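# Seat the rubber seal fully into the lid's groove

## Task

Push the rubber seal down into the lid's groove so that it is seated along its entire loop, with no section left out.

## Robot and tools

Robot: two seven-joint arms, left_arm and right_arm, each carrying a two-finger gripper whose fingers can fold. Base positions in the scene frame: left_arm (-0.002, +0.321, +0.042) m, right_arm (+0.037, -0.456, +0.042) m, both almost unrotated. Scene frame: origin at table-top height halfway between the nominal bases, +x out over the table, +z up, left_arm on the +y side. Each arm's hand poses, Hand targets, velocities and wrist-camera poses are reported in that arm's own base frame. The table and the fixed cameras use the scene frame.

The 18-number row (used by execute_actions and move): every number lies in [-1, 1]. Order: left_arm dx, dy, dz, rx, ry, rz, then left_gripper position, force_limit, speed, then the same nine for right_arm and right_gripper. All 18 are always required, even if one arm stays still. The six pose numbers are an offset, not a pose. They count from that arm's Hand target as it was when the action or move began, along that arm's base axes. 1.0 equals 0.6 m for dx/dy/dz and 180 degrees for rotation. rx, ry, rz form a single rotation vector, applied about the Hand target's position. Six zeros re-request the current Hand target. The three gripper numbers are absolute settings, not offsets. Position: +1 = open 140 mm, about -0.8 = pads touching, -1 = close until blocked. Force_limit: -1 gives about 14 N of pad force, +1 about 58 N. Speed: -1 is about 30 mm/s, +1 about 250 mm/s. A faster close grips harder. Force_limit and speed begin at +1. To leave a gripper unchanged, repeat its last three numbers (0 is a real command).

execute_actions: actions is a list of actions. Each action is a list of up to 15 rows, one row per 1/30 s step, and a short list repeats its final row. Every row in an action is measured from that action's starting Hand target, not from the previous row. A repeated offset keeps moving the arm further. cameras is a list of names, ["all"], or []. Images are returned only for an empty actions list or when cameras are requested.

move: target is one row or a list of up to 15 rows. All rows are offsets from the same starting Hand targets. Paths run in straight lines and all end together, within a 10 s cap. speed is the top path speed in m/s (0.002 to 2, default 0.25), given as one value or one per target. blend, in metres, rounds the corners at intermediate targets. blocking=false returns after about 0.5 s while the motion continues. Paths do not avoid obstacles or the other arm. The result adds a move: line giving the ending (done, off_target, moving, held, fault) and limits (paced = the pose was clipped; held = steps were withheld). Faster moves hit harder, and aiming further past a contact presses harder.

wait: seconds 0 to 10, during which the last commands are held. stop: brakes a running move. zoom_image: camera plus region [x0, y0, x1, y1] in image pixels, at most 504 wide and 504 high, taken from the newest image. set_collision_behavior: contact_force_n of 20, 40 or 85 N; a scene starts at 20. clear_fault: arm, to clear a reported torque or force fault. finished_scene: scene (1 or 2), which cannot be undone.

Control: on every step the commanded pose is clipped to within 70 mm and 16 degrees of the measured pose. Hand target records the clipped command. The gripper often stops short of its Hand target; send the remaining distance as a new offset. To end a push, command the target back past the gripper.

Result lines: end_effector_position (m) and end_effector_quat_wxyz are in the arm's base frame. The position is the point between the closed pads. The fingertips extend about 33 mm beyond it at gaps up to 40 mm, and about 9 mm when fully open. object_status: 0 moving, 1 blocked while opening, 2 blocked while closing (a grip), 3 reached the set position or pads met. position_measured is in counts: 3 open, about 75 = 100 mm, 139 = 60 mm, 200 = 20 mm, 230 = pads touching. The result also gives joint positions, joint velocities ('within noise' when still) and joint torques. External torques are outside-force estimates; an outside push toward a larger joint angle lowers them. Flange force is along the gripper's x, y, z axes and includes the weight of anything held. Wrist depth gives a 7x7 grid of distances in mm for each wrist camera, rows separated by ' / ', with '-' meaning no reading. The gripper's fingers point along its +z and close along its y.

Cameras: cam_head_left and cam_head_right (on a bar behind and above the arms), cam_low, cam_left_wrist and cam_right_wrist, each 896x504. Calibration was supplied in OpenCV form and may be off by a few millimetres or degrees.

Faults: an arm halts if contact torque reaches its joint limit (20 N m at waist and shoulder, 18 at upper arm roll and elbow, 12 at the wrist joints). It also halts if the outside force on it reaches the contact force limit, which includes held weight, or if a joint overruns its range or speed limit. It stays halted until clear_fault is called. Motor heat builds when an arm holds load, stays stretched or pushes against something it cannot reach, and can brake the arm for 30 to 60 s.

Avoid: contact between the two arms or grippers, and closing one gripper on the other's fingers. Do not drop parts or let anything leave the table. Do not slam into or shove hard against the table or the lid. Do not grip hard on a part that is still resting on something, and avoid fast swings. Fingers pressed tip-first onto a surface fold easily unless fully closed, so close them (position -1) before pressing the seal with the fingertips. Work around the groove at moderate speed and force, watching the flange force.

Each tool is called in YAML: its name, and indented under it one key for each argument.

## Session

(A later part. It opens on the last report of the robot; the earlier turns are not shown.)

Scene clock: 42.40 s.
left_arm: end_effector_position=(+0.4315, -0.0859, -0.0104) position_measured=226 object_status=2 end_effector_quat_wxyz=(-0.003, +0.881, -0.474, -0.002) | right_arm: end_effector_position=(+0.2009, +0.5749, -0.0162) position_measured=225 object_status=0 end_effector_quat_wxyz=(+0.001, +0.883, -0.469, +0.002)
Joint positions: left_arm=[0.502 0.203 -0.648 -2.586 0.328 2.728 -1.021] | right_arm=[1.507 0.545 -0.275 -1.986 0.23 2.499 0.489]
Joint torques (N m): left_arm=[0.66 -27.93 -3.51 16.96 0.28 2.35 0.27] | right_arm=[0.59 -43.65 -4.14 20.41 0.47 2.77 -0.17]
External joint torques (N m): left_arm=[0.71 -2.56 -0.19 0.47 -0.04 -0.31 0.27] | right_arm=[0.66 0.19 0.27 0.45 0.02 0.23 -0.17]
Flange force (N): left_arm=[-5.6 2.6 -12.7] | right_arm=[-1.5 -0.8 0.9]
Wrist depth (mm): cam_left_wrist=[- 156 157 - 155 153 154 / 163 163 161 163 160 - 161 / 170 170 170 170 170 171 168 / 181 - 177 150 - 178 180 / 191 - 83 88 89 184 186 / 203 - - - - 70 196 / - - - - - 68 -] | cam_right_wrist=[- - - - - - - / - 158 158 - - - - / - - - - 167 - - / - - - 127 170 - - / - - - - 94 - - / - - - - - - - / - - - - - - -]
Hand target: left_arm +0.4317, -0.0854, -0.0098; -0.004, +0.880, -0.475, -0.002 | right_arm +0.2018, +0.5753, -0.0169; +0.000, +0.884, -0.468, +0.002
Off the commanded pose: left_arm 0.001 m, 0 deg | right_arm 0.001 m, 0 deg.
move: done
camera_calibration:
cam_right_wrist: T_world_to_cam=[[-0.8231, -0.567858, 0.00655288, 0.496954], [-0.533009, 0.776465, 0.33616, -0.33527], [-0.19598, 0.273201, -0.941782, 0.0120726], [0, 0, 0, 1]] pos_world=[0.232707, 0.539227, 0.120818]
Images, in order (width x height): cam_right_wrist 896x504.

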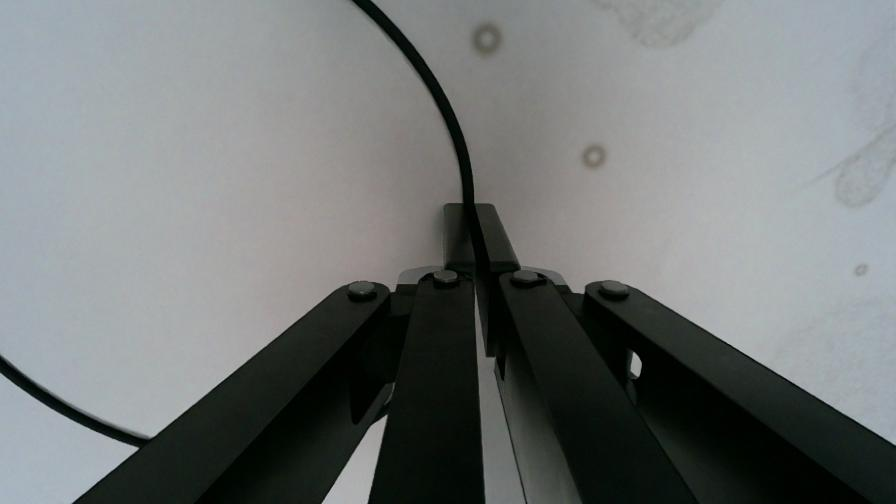

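move:
  target:
    - [0,0,0.12,0,0,0,-1,-0.9,-1,0,0,0.12,0,0,0,-1,-0.9,-1]
    - [-0.12,-0.46,0.12,0,0,0,-1,-0.9,-1,-0.143,-0.488,0.12,0,0,0,-1,-0.9,-1]
  speed: 0.12
  blend: 0.02
  cameras: ["all"]

Scene clock: 47.53 s.
left_arm: end_effector_position=(+0.3598, -0.3618, +0.0624) position_measured=226 object_status=2 end_effector_quat_wxyz=(-0.003, +0.879, -0.477, -0.002) | right_arm: end_effector_position=(+0.1162, +0.2838, +0.0554) position_measured=225 object_status=2 end_effector_quat_wxyz=(-0.001, +0.885, -0.466, +0.002)
Joint positions: left_arm=[0.073 0.207 -0.855 -2.344 0.257 2.46 -1.549] | right_arm=[1.425 -0.442 -0.309 -3.003 -0.249 2.567 0.752]
Joint velocities: left_arm=[-0.002 0.001 0 0 -0.001 0 -0.005] | right_arm=[within noise]
Joint torques (N m): left_arm=[-0.14 -27.15 -3.97 21.17 0.53 2.34 -0.11] | right_arm=[0.4 -11.9 2.26 18.69 0.45 2.22 0.17]
External joint torques (N m): left_arm=[-0.2 -2.31 0.59 0.65 -0.02 -0.32 -0.11] | right_arm=[0.42 -0.92 0.39 -0.08 0.03 -0.3 0.17]
Flange force (N): left_arm=[-3.4 0.6 -5.7] | right_arm=[0.6 4.0 -5.1]
Wrist depth (mm): cam_left_wrist=[227 224 223 222 213 213 211 / - - - 228 222 222 218 / 248 249 - 228 230 230 236 / 254 257 - 123 248 246 244 / 273 - 82 88 89 251 254 / - - - - - 70 282 / - - - - - 68 -] | cam_right_wrist=[194 197 199 198 - 212 - / 211 210 209 210 - - - / 222 222 221 220 231 - - / 235 233 233 126 - - - / - - - - 94 254 259 / - - - - - - - / - - - - - - -]
Hand target: left_arm +0.3597, -0.3614, +0.0622; -0.004, +0.880, -0.475, -0.002 | right_arm +0.1160, +0.2825, +0.0551; +0.000, +0.884, -0.468, +0.002
Off the commanded pose: left_arm 0.000 m, 0 deg | right_arm 0.001 m, 0 deg.
move: done
camera_calibration:
cam_left_wrist: T_world_to_cam=[[-0.833963, -0.551792, 0.0056573, 0.109], [-0.519644, 0.788742, 0.328414, 0.460874], [-0.185678, 0.270945, -0.944517, 0.362175], [0, 0, 0, 1]] pos_world=[0.397641, -0.401495, 0.190107]
cam_right_wrist: T_world_to_cam=[[-0.819477, -0.573099, 0.00377848, 0.262776], [-0.538294, 0.771939, 0.338157, -0.176579], [-0.196714, 0.275078, -0.941082, 0.141857], [0, 0, 0, 1]] pos_world=[0.148193, 0.247883, 0.192218]

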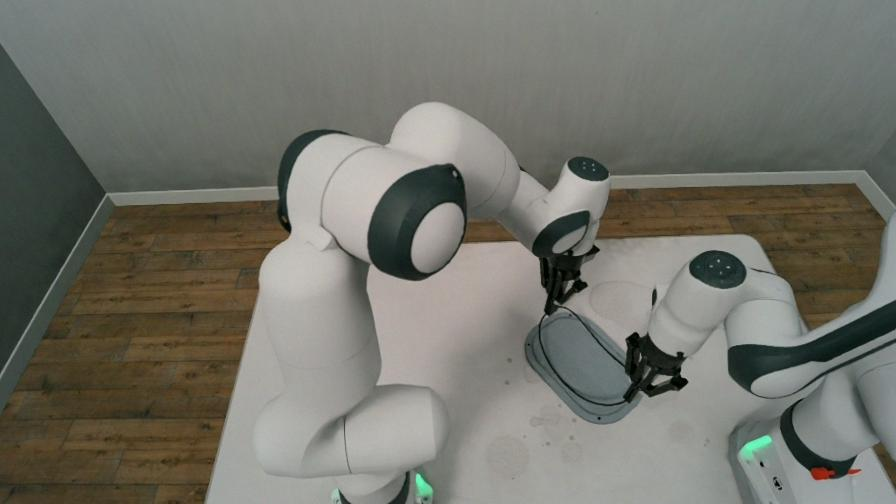

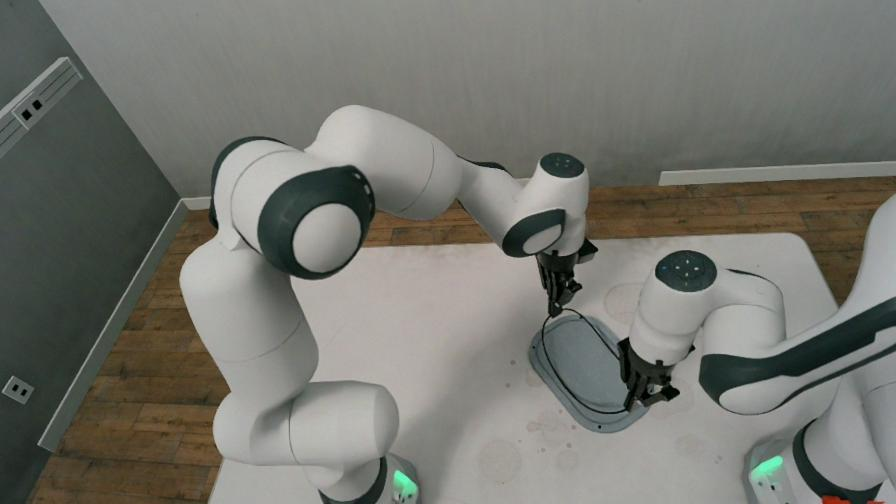

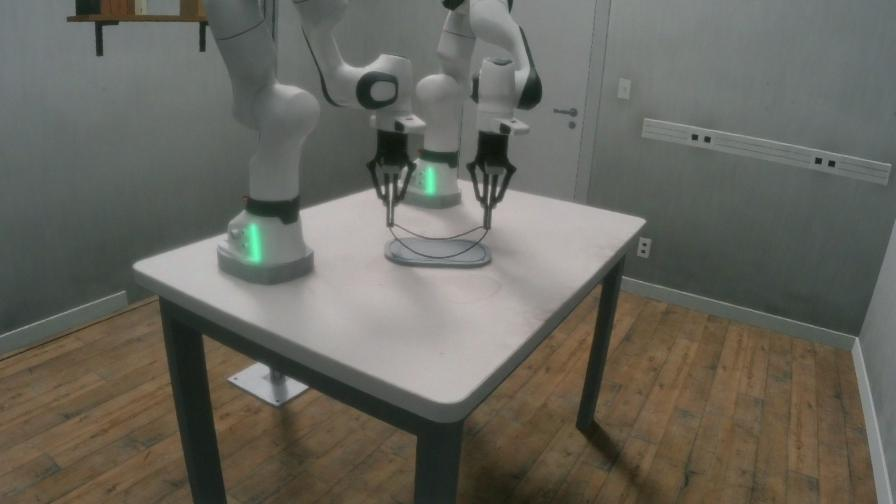

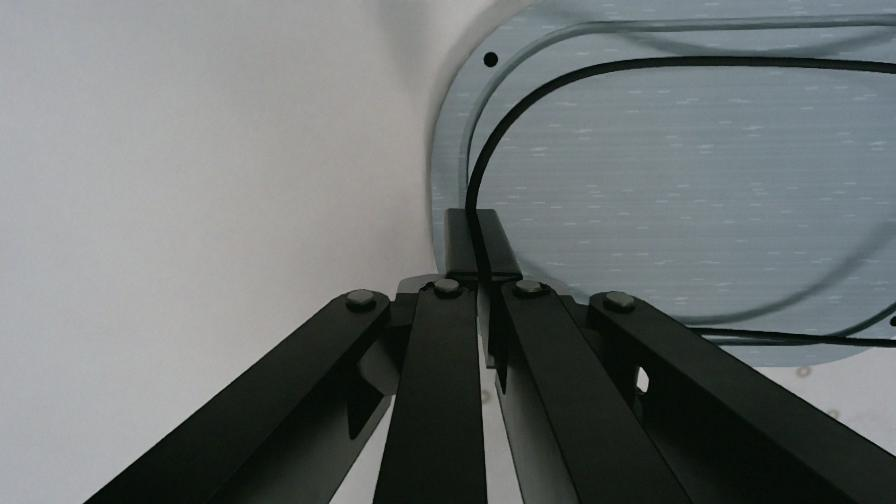

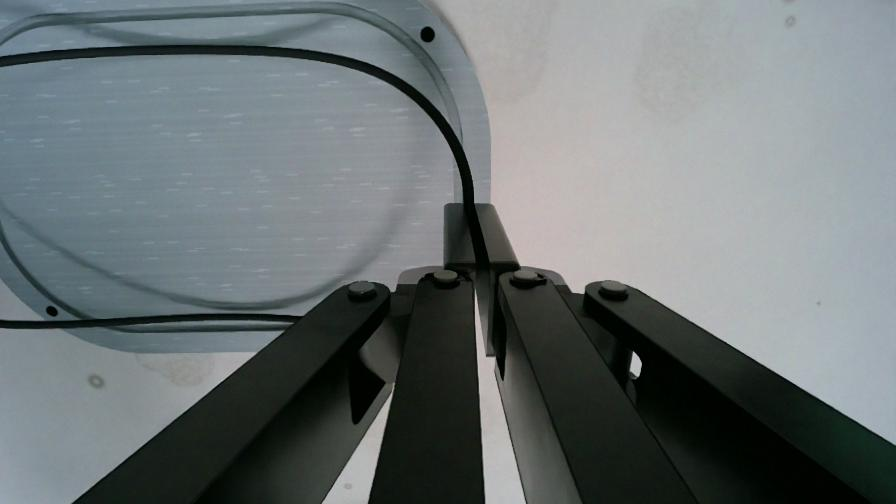

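zoom_image:
  camera: "cam_right_wrist"
  region: [340, 0, 560, 220]

zoom_image:
  camera: "cam_left_wrist"
  region: [380, 0, 600, 220]

Scaled by 2.291 from the camera's 896x504 image, which has a finer 1280x720 frame.

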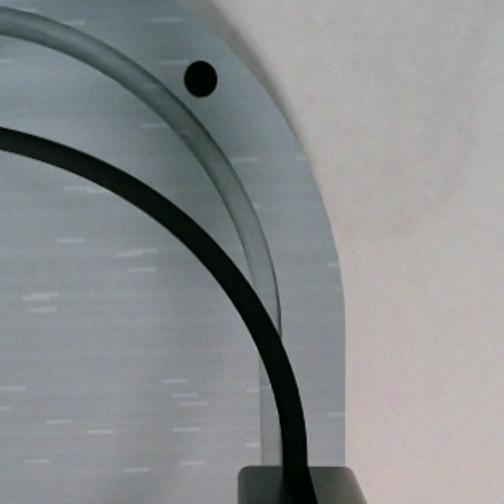

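Scaled by 2.291 from the camera's 896x504 image, which has a finer 1280x720 frame.

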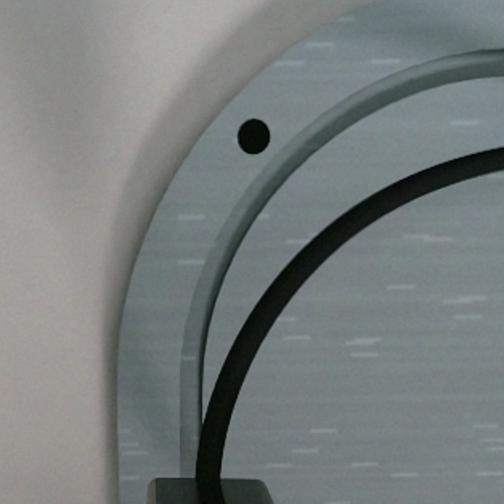

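move:
  target: [0.003,-0.002,-0.094,0,0,0,-1,-0.9,-1,0,-0.003,-0.082,0,0,0,-1,-0.9,-1]
  speed: 0.06
  cameras: ["all"]

Scene clock: 50.73 s.
left_arm: end_effector_position=(+0.3608, -0.3618, +0.0056) position_measured=226 object_status=2 end_effector_quat_wxyz=(-0.004, +0.879, -0.477, -0.004) | right_arm: end_effector_position=(+0.1165, +0.2812, +0.0065) position_measured=225 object_status=2 end_effector_quat_wxyz=(+0.001, +0.884, -0.468, +0.002)
Joint positions: left_arm=[-0.06 0.354 -0.696 -2.335 0.428 2.56 -1.667] | right_arm=[1.476 -0.233 -0.375 -3.016 -0.254 2.786 0.753]
Joint velocities: left_arm=[0 0 0.001 0.001 0.001 0.001 -0.006] | right_arm=[within noise]
Joint torques (N m): left_arm=[-0.28 -32.92 -5.9 19 0.44 2.73 -0.17] | right_arm=[0.99 -14.04 0.43 15.38 -0.06 2.69 0.29]
External joint torques (N m): left_arm=[-0.25 -2.34 0.87 0.57 -0.05 0.09 -0.17] | right_arm=[1 0.22 -0.82 0.26 -0.33 0.18 0.29]
Flange force (N): left_arm=[-2.4 0.7 -3.0] | right_arm=[-2.2 -1.9 3.1]
Wrist depth (mm): cam_left_wrist=[172 170 169 167 158 157 158 / 178 176 177 170 165 165 163 / 185 188 188 174 174 173 173 / 198 194 - 135 182 182 184 / 203 208 82 88 89 188 192 / 222 - - - - 70 201 / - - - - - 68 -] | cam_right_wrist=[- 155 155 - - - - / 162 163 164 167 - - - / 175 173 172 173 - 187 - / 183 183 183 141 - - - / 194 195 - - 94 - - / - - - - - - - / - - - - - - -]
Hand target: left_arm +0.3615, -0.3626, +0.0058; -0.004, +0.880, -0.475, -0.002 | right_arm +0.1160, +0.2807, +0.0059; +0.000, +0.884, -0.468, +0.002
Off the commanded pose: left_arm 0.001 m, 0 deg | right_arm 0.001 m, 0 deg.
joint sent to its limit (right arm) — joint 4 (elbow), lower limit, where the elbow is as bent as it goes. The joint targets still meet the commanded pose.
move: done
camera_calibration:
cam_left_wrist: T_world_to_cam=[[-0.833859, -0.551947, 0.00579312, 0.110091], [-0.518872, 0.787383, 0.332865, 0.479243], [-0.188286, 0.274557, -0.942957, 0.311011], [0, 0, 0, 1]] pos_world=[0.399025, -0.401973, 0.133108]
cam_right_wrist: T_world_to_cam=[[-0.822286, -0.569014, 0.00822979, 0.260783], [-0.533597, 0.77597, 0.336371, -0.159575], [-0.197786, 0.272202, -0.941694, 0.0976896], [0, 0, 0, 1]] pos_world=[0.148611, 0.245623, 0.143524]

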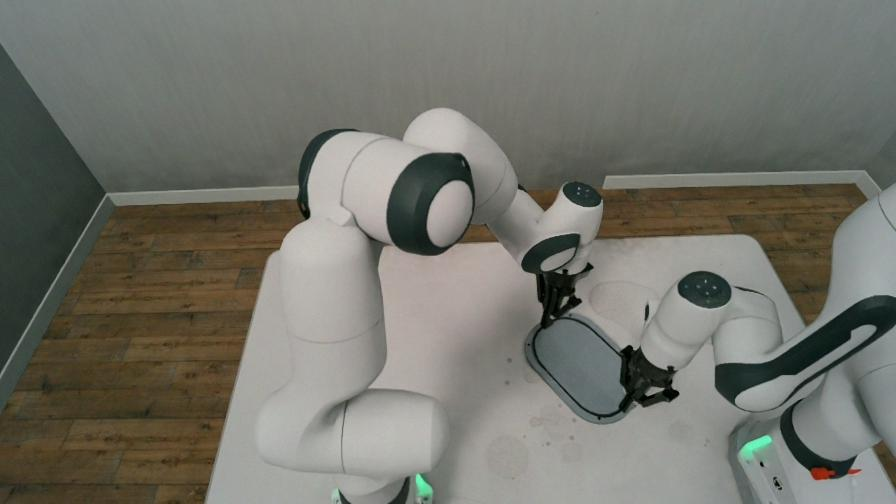

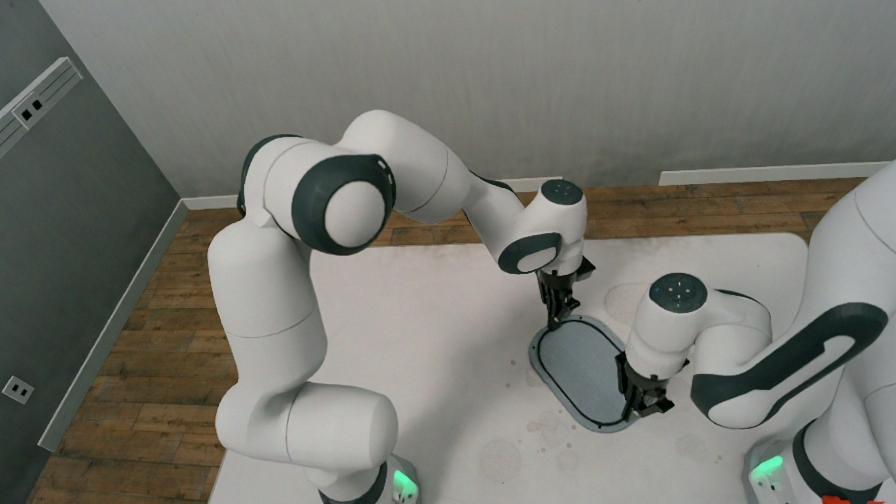

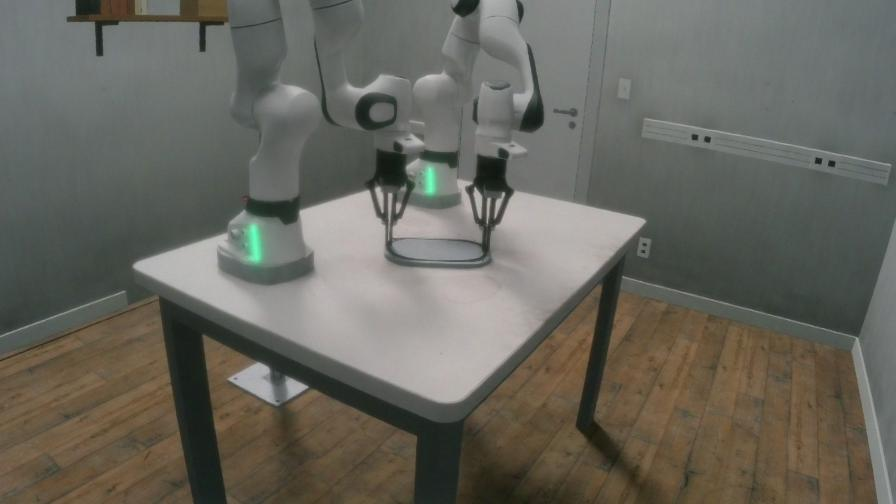

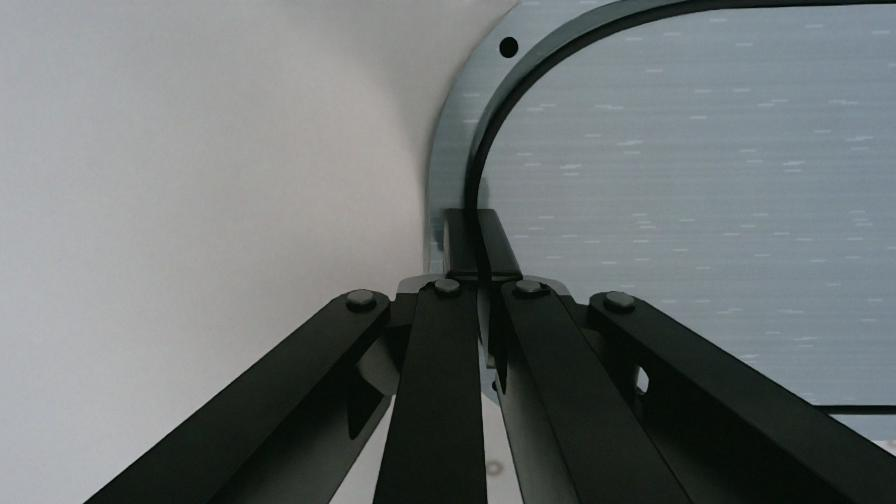

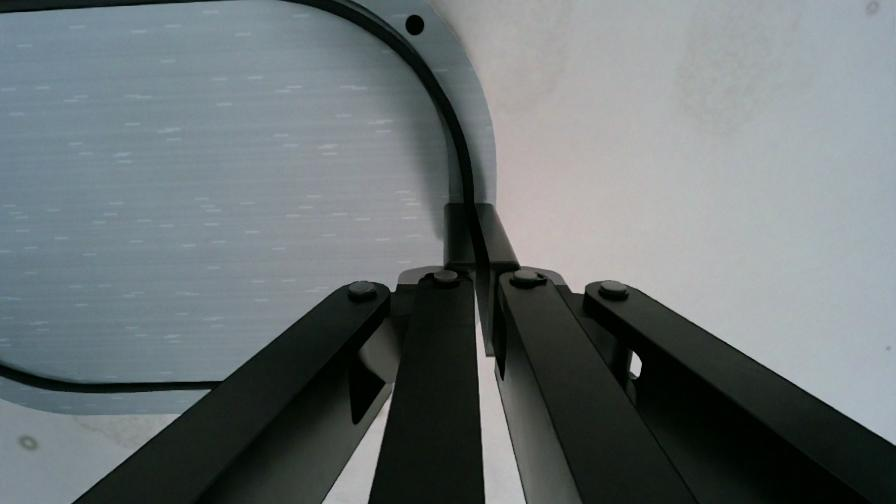

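zoom_image:
  camera: "cam_left_wrist"
  region: [420, 60, 560, 220]

zoom_image:
  camera: "cam_right_wrist"
  region: [380, 60, 520, 220]

Scaled by 3.150 from the camera's 896x504 image, which has a finer 1280x720 frame.

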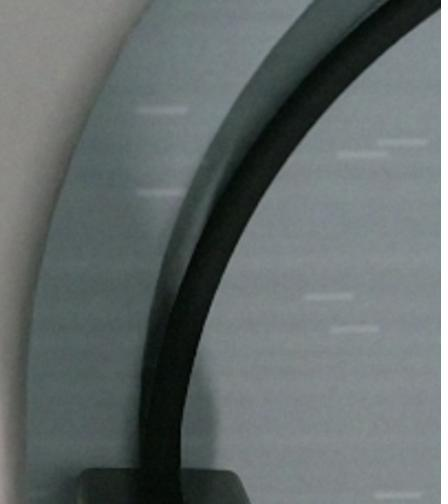

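Scaled by 3.150 from the camera's 896x504 image, which has a finer 1280x720 frame.

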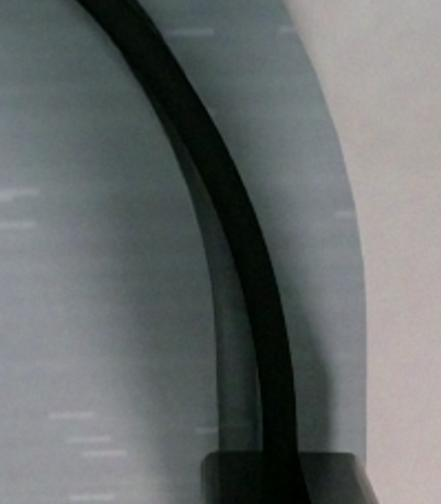

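move:
  target:
    - [-0.0012,-0.0007,0,0,0,0,-1,-0.9,-1,0.0062,0.0043,0,0,0,0,-1,-0.9,-1]
    - [-0.0012,-0.0007,-0.007,0,0,0,-1,-0.9,-1,0.0062,0.0043,-0.007,0,0,0,-1,-0.9,-1]
  speed: 0.03
  cameras: ["cam_left_wrist","cam_right_wrist"]

zoom_image:
  camera: "cam_left_wrist"
  region: [420, 60, 560, 220]

zoom_image:
  camera: "cam_right_wrist"
  region: [380, 60, 520, 220]

Scene clock: 53.83 s.
left_arm: end_effector_position=(+0.3607, -0.3624, +0.0023) position_measured=226 object_status=2 end_effector_quat_wxyz=(-0.004, +0.879, -0.476, -0.003) | right_arm: end_effector_position=(+0.1194, +0.2818, +0.0016) position_measured=225 object_status=2 end_effector_quat_wxyz=(+0.001, +0.883, -0.469, +0.003)
Joint positions: left_arm=[-0.074 0.36 -0.682 -2.335 0.435 2.568 -1.676] | right_arm=[1.484 -0.204 -0.387 -3.011 -0.253 2.809 0.749]
Joint velocities: left_arm=[0 -0.002 0.001 -0.001 0.001 0.003 -0.003] | right_arm=[0 0.001 -0.001 -0.002 0 0.004 0]
Joint torques (N m): left_arm=[-0.21 -32.83 -6.11 18.89 0.69 2.65 -0.15] | right_arm=[1.6 -14.48 0.63 15.36 0.49 2.65 -0.28]
External joint torques (N m): left_arm=[-0.12 -1.99 0.7 0.62 0.21 0.01 -0.14] | right_arm=[1.59 0.35 -0.54 0.7 0.25 0.15 -0.28]
Flange force (N): left_arm=[-1.3 0.4 -2.1] | right_arm=[-5.6 -5.8 5.8]
Wrist depth (mm): cam_left_wrist=[167 165 165 164 155 155 155 / - 176 174 171 162 162 162 / - 183 185 169 169 170 169 / 193 193 193 150 179 179 179 / 204 202 83 88 89 185 190 / - - - - - 70 197 / - - - - - 68 -] | cam_right_wrist=[152 151 151 153 - - - / 160 159 159 158 - - - / 168 169 168 168 177 180 - / 178 178 177 141 - - - / 189 187 - - 94 - - / 199 - - - - - - / - - - - - - -]
Hand target: left_arm +0.3608, -0.3630, +0.0016; -0.004, +0.880, -0.475, -0.002 | right_arm +0.1197, +0.2833, +0.0017; +0.000, +0.884, -0.468, +0.002
Off the commanded pose: left_arm 0.001 m, 0 deg | right_arm 0.001 m, 0 deg.
move: done
camera_calibration:
cam_left_wrist: T_world_to_cam=[[-0.832346, -0.554233, 0.0050752, 0.108296], [-0.521475, 0.786186, 0.331624, 0.481243], [-0.187787, 0.27338, -0.943398, 0.307452], [0, 0, 0, 1]] pos_world=[0.398831, -0.402377, 0.129908]
cam_right_wrist: T_world_to_cam=[[-0.823508, -0.567261, 0.00706031, 0.263196], [-0.5326, 0.777357, 0.334744, -0.157412], [-0.195376, 0.271904, -0.942283, 0.0931556], [0, 0, 0, 1]] pos_world=[0.151106, 0.246337, 0.138613]
Images, in order (width x height): cam_left_wrist 896x504, cam_right_wrist 896x504.

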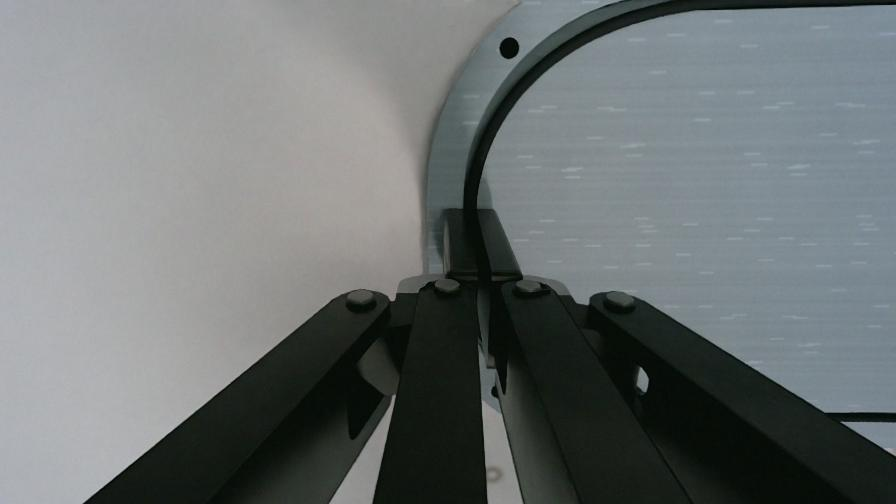

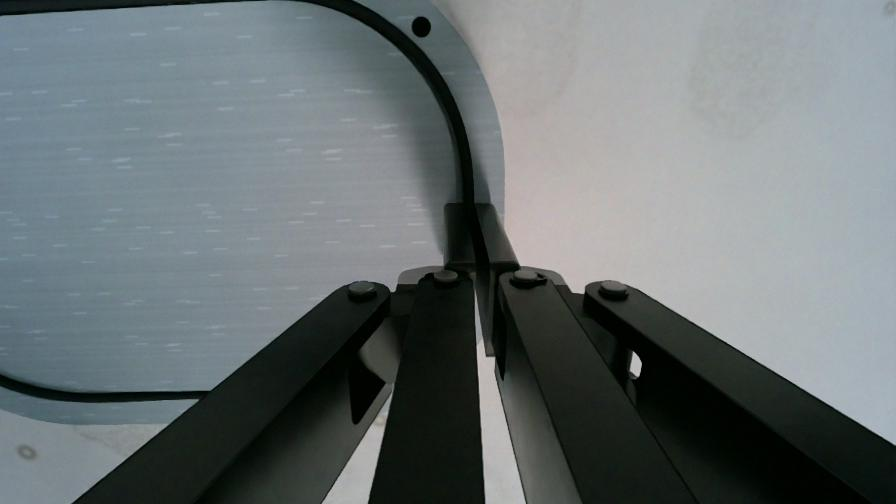

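Scaled by 3.150 from the camera's 896x504 image, which has a finer 1280x720 frame.

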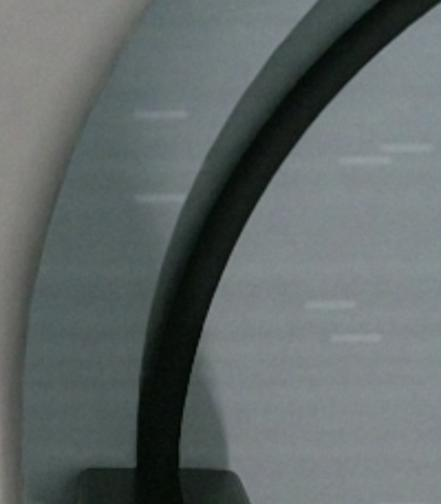

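Scaled by 3.150 from the camera's 896x504 image, which has a finer 1280x720 frame.

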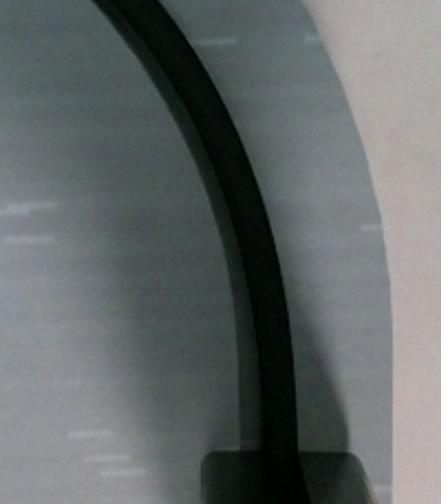

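move:
  target:
    - [0,0,0,0,0,0,-1,-0.9,-1,0.003,0.002,0.002,0,0,0,-1,-0.9,-1]
    - [0,0,-0.006,0,0,0,-1,-0.9,-1,0.003,0.002,-0.006,0,0,0,-1,-0.9,-1]
  speed: 0.03
  cameras: ["cam_left_wrist","cam_right_wrist"]

zoom_image:
  camera: "cam_left_wrist"
  region: [420, 60, 560, 220]

zoom_image:
  camera: "cam_right_wrist"
  region: [380, 60, 520, 220]

Scene clock: 55.43 s.
left_arm: end_effector_position=(+0.3618, -0.3631, +0.0001) position_measured=226 object_status=2 end_effector_quat_wxyz=(-0.004, +0.879, -0.476, -0.002) | right_arm: end_effector_position=(+0.1210, +0.2841, -0.0005) position_measured=225 object_status=2 end_effector_quat_wxyz=(+0.001, +0.883, -0.469, +0.002)
Joint positions: left_arm=[-0.087 0.365 -0.669 -2.333 0.44 2.574 -1.68] | right_arm=[1.497 -0.188 -0.401 -3.004 -0.247 2.82 0.743]
Joint velocities: left_arm=[within noise] | right_arm=[0.002 -0.001 0 -0.001 0.002 0.003 -0.002]
Joint torques (N m): left_arm=[-0.33 -31.17 -5.24 17.74 0.78 2.79 -0.14] | right_arm=[1.28 -11.32 1.56 14.57 0.51 3.49 -0.29]
External joint torques (N m): left_arm=[-0.36 0.04 1.44 -0.48 0.31 0.15 -0.14] | right_arm=[1.27 3.78 0.42 0.08 0.27 0.99 -0.29]
Flange force (N): left_arm=[0.6 0.4 5.3] | right_arm=[-10.3 -10.1 25.7]
Wrist depth (mm): cam_left_wrist=[166 165 166 162 153 152 152 / 175 173 172 169 160 160 159 / 182 181 181 170 168 168 167 / - - 191 150 176 176 176 / - 200 83 88 89 182 188 / - - - - - 70 192 / - - - - - 68 -] | cam_right_wrist=[149 147 150 151 - - - / 158 158 156 157 - - 167 / 165 164 167 165 - - - / 176 - 175 140 - - 190 / 187 189 - - 94 202 - / - - - - - - - / - - - - - - -]
Hand target: left_arm +0.3608, -0.3630, -0.0020; -0.004, +0.880, -0.475, -0.002 | right_arm +0.1215, +0.2845, -0.0019; +0.000, +0.884, -0.468, +0.002
Off the commanded pose: left_arm 0.002 m, 0 deg | right_arm 0.002 m, 0 deg.
move: done
camera_calibration:
cam_left_wrist: T_world_to_cam=[[-0.832441, -0.554105, 0.00315517, 0.108902], [-0.522293, 0.786525, 0.329528, 0.483486], [-0.185075, 0.272665, -0.944141, 0.304588], [0, 0, 0, 1]] pos_world=[0.399548, -0.402981, 0.127908]
cam_right_wrist: T_world_to_cam=[[-0.823891, -0.566714, 0.00627609, 0.265774], [-0.532008, 0.777158, 0.336144, -0.157588], [-0.195375, 0.273607, -0.94179, 0.0904794], [0, 0, 0, 1]] pos_world=[0.152808, 0.248333, 0.136517]
Images, in order (width x height): cam_left_wrist 896x504, cam_right_wrist 896x504.

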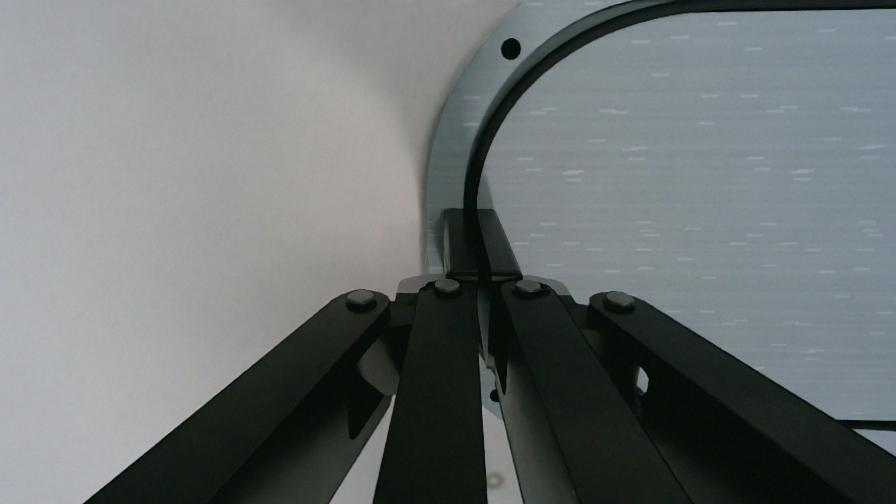

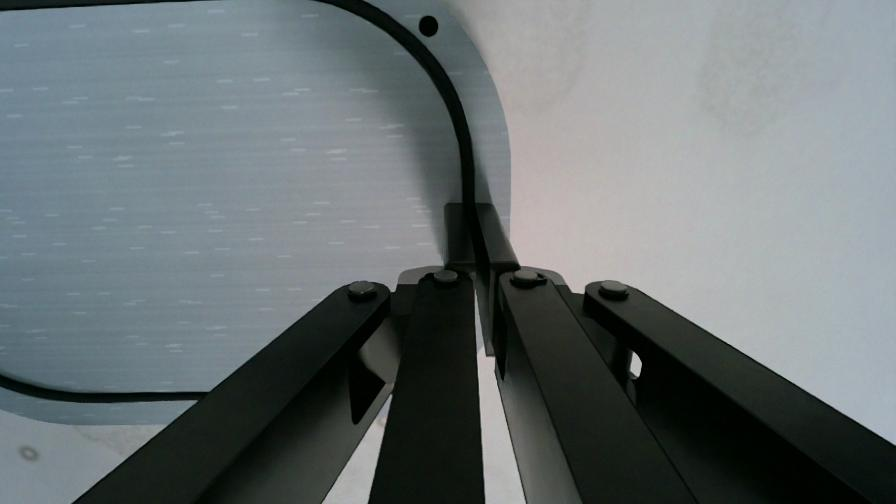

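Scaled by 3.150 from the camera's 896x504 image, which has a finer 1280x720 frame.

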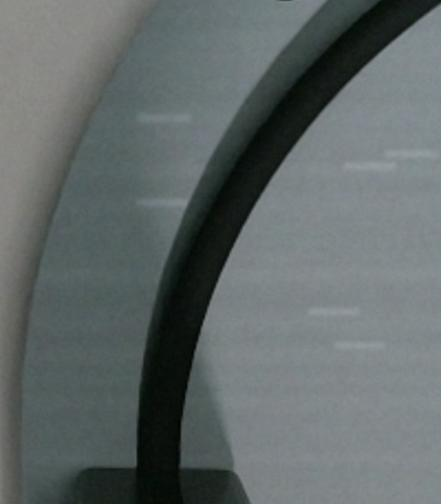

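Scaled by 3.150 from the camera's 896x504 image, which has a finer 1280x720 frame.

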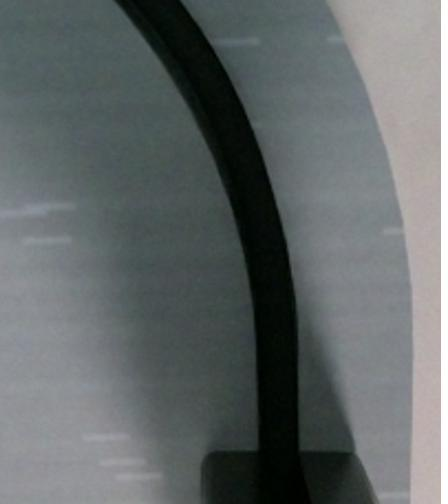

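move:
  target:
    - [0,0,0.002,0,0,0,-0.62,-0.9,-1,0,0,0.001,0,0,0,-0.62,-0.9,-1]
    - [0,0,0.06,0,0,0,-0.62,-0.9,-1,0,0,0.06,0,0,0,-0.62,-0.9,-1]
  speed: 0.06
  cameras: ["all"]

Scene clock: 57.87 s.
left_arm: end_effector_position=(+0.3617, -0.3639, +0.0342) position_measured=208 object_status=3 end_effector_quat_wxyz=(-0.004, +0.881, -0.473, -0.001) | right_arm: end_effector_position=(+0.1210, +0.2846, +0.0335) position_measured=208 object_status=3 end_effector_quat_wxyz=(+0.000, +0.885, -0.466, +0.002)
Joint positions: left_arm=[-0.011 0.283 -0.761 -2.339 0.346 2.514 -1.623] | right_arm=[1.455 -0.344 -0.364 -3.001 -0.271 2.663 0.752]
Joint velocities: left_arm=[0 -0.001 -0.002 -0.001 0 -0.003 0.006] | right_arm=[0 0 0 -0.001 -0.001 -0.003 0.001]
Joint torques (N m): left_arm=[0.72 -30.55 -6.07 19.29 0.49 2.34 0.32] | right_arm=[0.33 -13.58 2.37 17.5 0.38 2.14 0.2]
External joint torques (N m): left_arm=[0.83 -2.41 -0.21 -0.17 -0.03 -0.3 0.32] | right_arm=[0.33 -1.03 0.56 0.38 0.03 -0.37 0.2]
Flange force (N): left_arm=[-9.3 -0.4 -9.5] | right_arm=[-0.2 3.2 -6.6]
Wrist depth (mm): cam_left_wrist=[199 197 197 194 185 185 187 / 203 207 206 195 194 193 193 / 220 217 218 203 203 204 203 / 228 228 - 135 212 212 213 / 241 239 93 93 94 220 223 / - - 80 - - 72 231 / - - - - - 69 -] | cam_right_wrist=[181 180 180 184 - - - / 189 189 190 188 - - - / 200 199 - 201 - - - / 212 212 211 127 - - - / 225 221 - - - - - / - - - - - - - / - - - - - - -]
Hand target: left_arm +0.3608, -0.3630, +0.0340; -0.004, +0.880, -0.475, -0.002 | right_arm +0.1215, +0.2845, +0.0341; +0.000, +0.884, -0.468, +0.002
Off the commanded pose: left_arm 0.001 m, 0 deg | right_arm 0.001 m, 0 deg.
move: done
camera_calibration:
cam_left_wrist: T_world_to_cam=[[-0.827852, -0.560935, 0.00358296, 0.104105], [-0.529017, 0.782839, 0.327573, 0.473985], [-0.186552, 0.269287, -0.944819, 0.336197], [0, 0, 0, 1]] pos_world=[0.399648, -0.403191, 0.162007]
cam_right_wrist: T_world_to_cam=[[-0.81996, -0.572392, 0.00579797, 0.267012], [-0.537195, 0.772959, 0.337574, -0.16767], [-0.197707, 0.273683, -0.941281, 0.122565], [0, 0, 0, 1]] pos_world=[0.1531, 0.248894, 0.170422]

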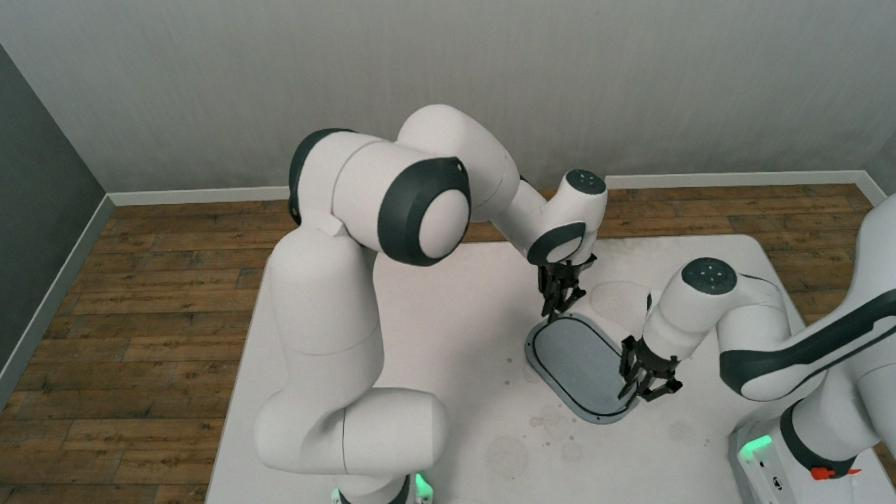

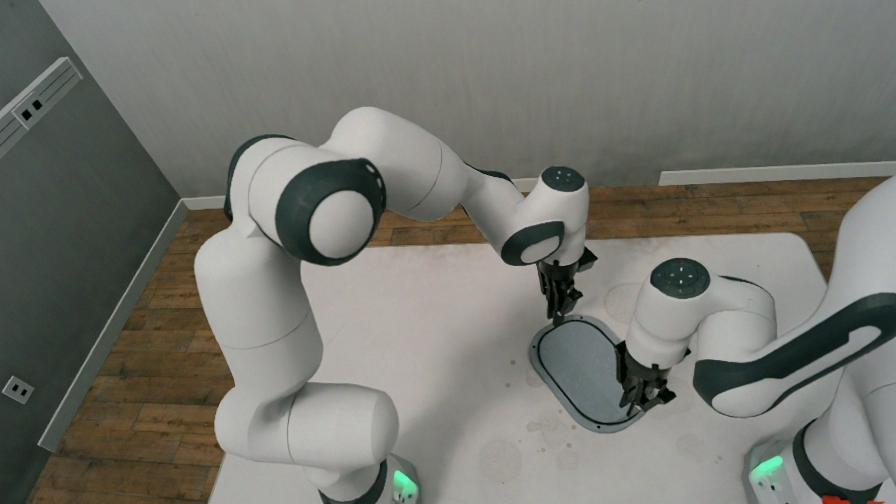

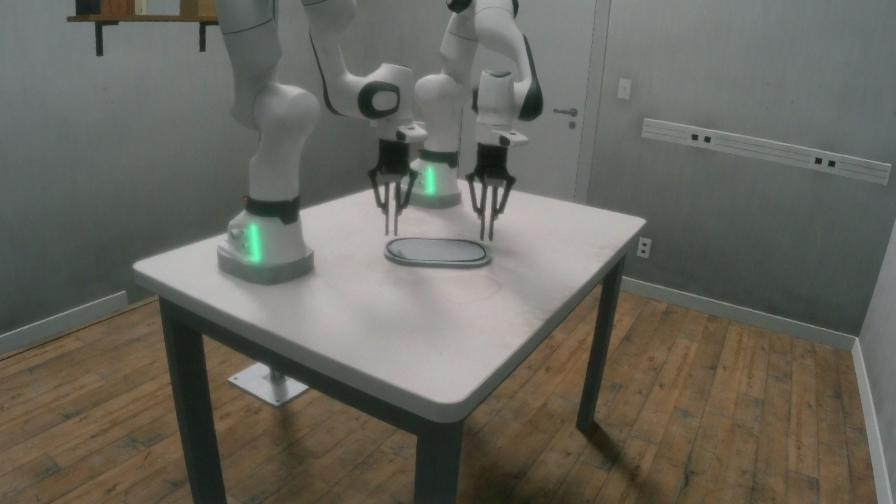

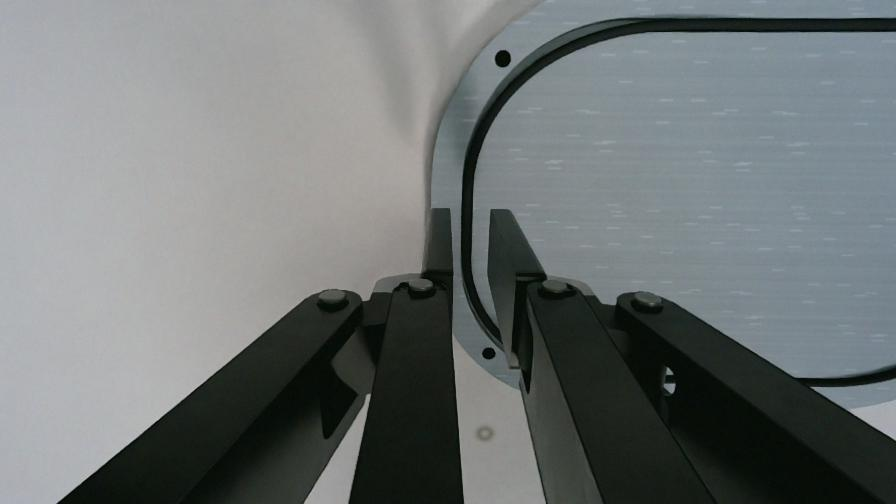

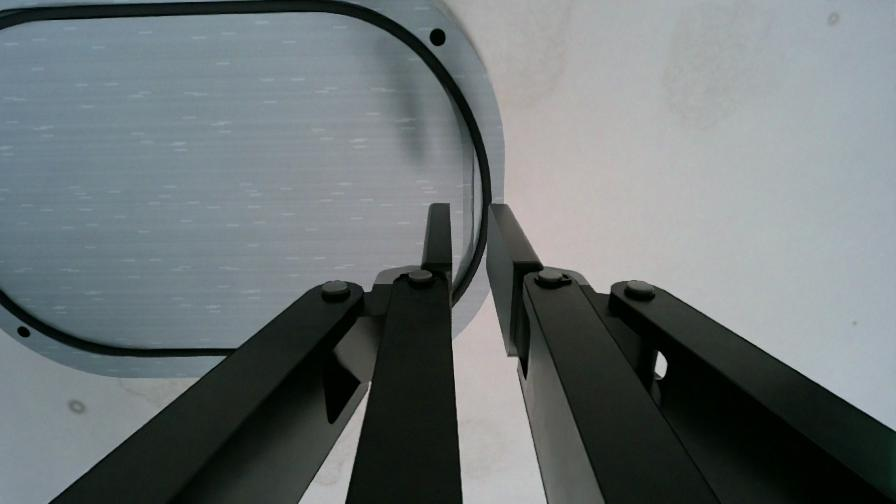

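move:
  target:
    - [0.0015,-0.001,0,0,0,0,-1,-0.9,-1,0,0,0.08,0,0,0,-0.62,-0.9,-1]
    - [0.0015,-0.001,-0.045,0,0,0,-1,-0.9,-1,0,-0.1,0.35,0,0,0,-0.62,-0.9,-1]
    - [0.0015,-0.001,-0.0617,0,0,0,-1,-0.9,-1,0,-0.1,0.35,0,0,0,-0.62,-0.9,-1]
  speed: [0.06,0.1,0.03]
  cameras: ["cam_left_wrist","cam_head_left"]

Scene clock: 64.27 s.
left_arm: end_effector_position=(+0.3629, -0.3643, +0.0006) position_measured=230 object_status=3 end_effector_quat_wxyz=(-0.005, +0.879, -0.477, -0.001) | right_arm: end_effector_position=(+0.1221, +0.2243, +0.2431) position_measured=208 object_status=3 end_effector_quat_wxyz=(+0.000, +0.883, -0.470, +0.003)
Joint positions: left_arm=[-0.106 0.362 -0.652 -2.329 0.431 2.575 -1.672] | right_arm=[1.395 -1.049 -0.255 -2.811 -0.231 1.77 0.72]
Joint velocities: left_arm=[-0.002 0 0.002 0 0.001 0.003 -0.007] | right_arm=[within noise]
Joint torques (N m): left_arm=[-0.33 -29.54 -4.37 17.57 0.92 3.13 -0.2] | right_arm=[1.36 0.66 3.47 25.06 0.76 2.22 -0.17]
External joint torques (N m): left_arm=[-0.31 1.97 2.17 -0.7 0.45 0.49 -0.2] | right_arm=[1.35 -1.17 -0.43 0.89 0.03 -0.29 -0.17]
Flange force (N): left_arm=[4.4 -0.3 12.5] | right_arm=[1.4 2.5 -3.2]
Wrist depth (mm): cam_left_wrist=[166 166 165 164 153 153 152 / 176 173 171 164 160 160 160 / 182 182 183 170 167 169 165 / 190 189 189 150 178 176 178 / 203 202 93 94 89 184 187 / 215 - 74 71 - 72 192 / - - - - - 69 -] | cam_right_wrist=[- - - - - 300 227 / - - 395 - 393 351 281 / - 398 404 - - - 351 / 273 434 410 - - - - / - - - - - - 1441 / - - - - - - 1512 / - - - - - - -]
Hand target: left_arm +0.3617, -0.3636, -0.0030; -0.004, +0.880, -0.475, -0.002 | right_arm +0.1215, +0.2245, +0.2441; +0.000, +0.884, -0.468, +0.002
Off the commanded pose: left_arm 0.004 m, 0 deg | right_arm 0.001 m, 0 deg.
move: off_target (left_arm)
camera_calibration:
cam_left_wrist: T_world_to_cam=[[-0.833868, -0.551963, 0.00112114, 0.110419], [-0.520929, 0.787651, 0.328996, 0.48477], [-0.182477, 0.273755, -0.944331, 0.304999], [0, 0, 0, 1]] pos_world=[0.400261, -0.404378, 0.128409]
Images, in order (width x height): cam_head_left 896x504, cam_left_wrist 896x504.

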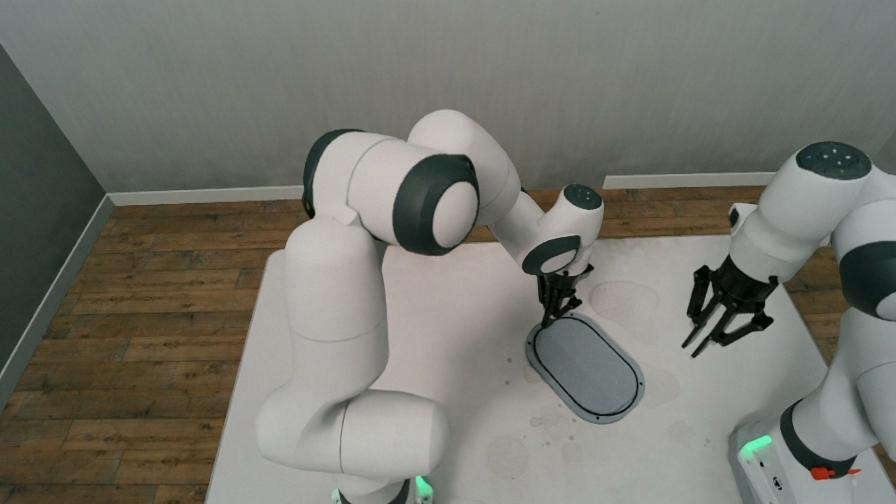

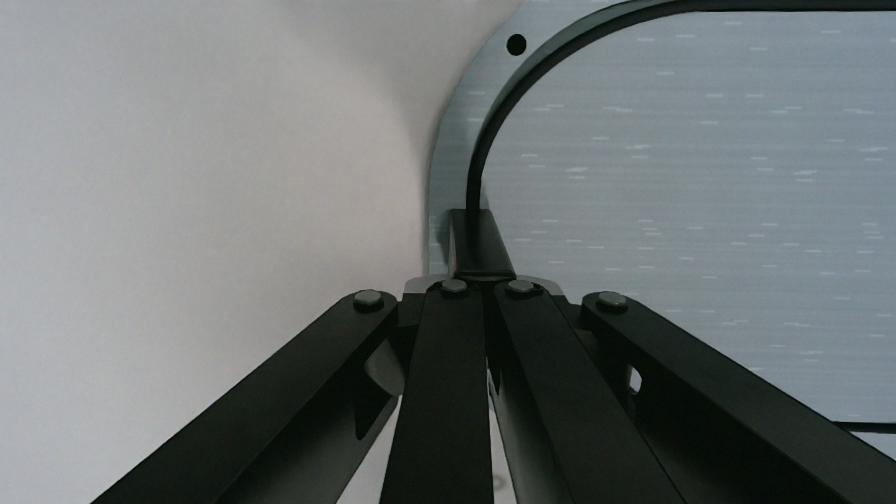

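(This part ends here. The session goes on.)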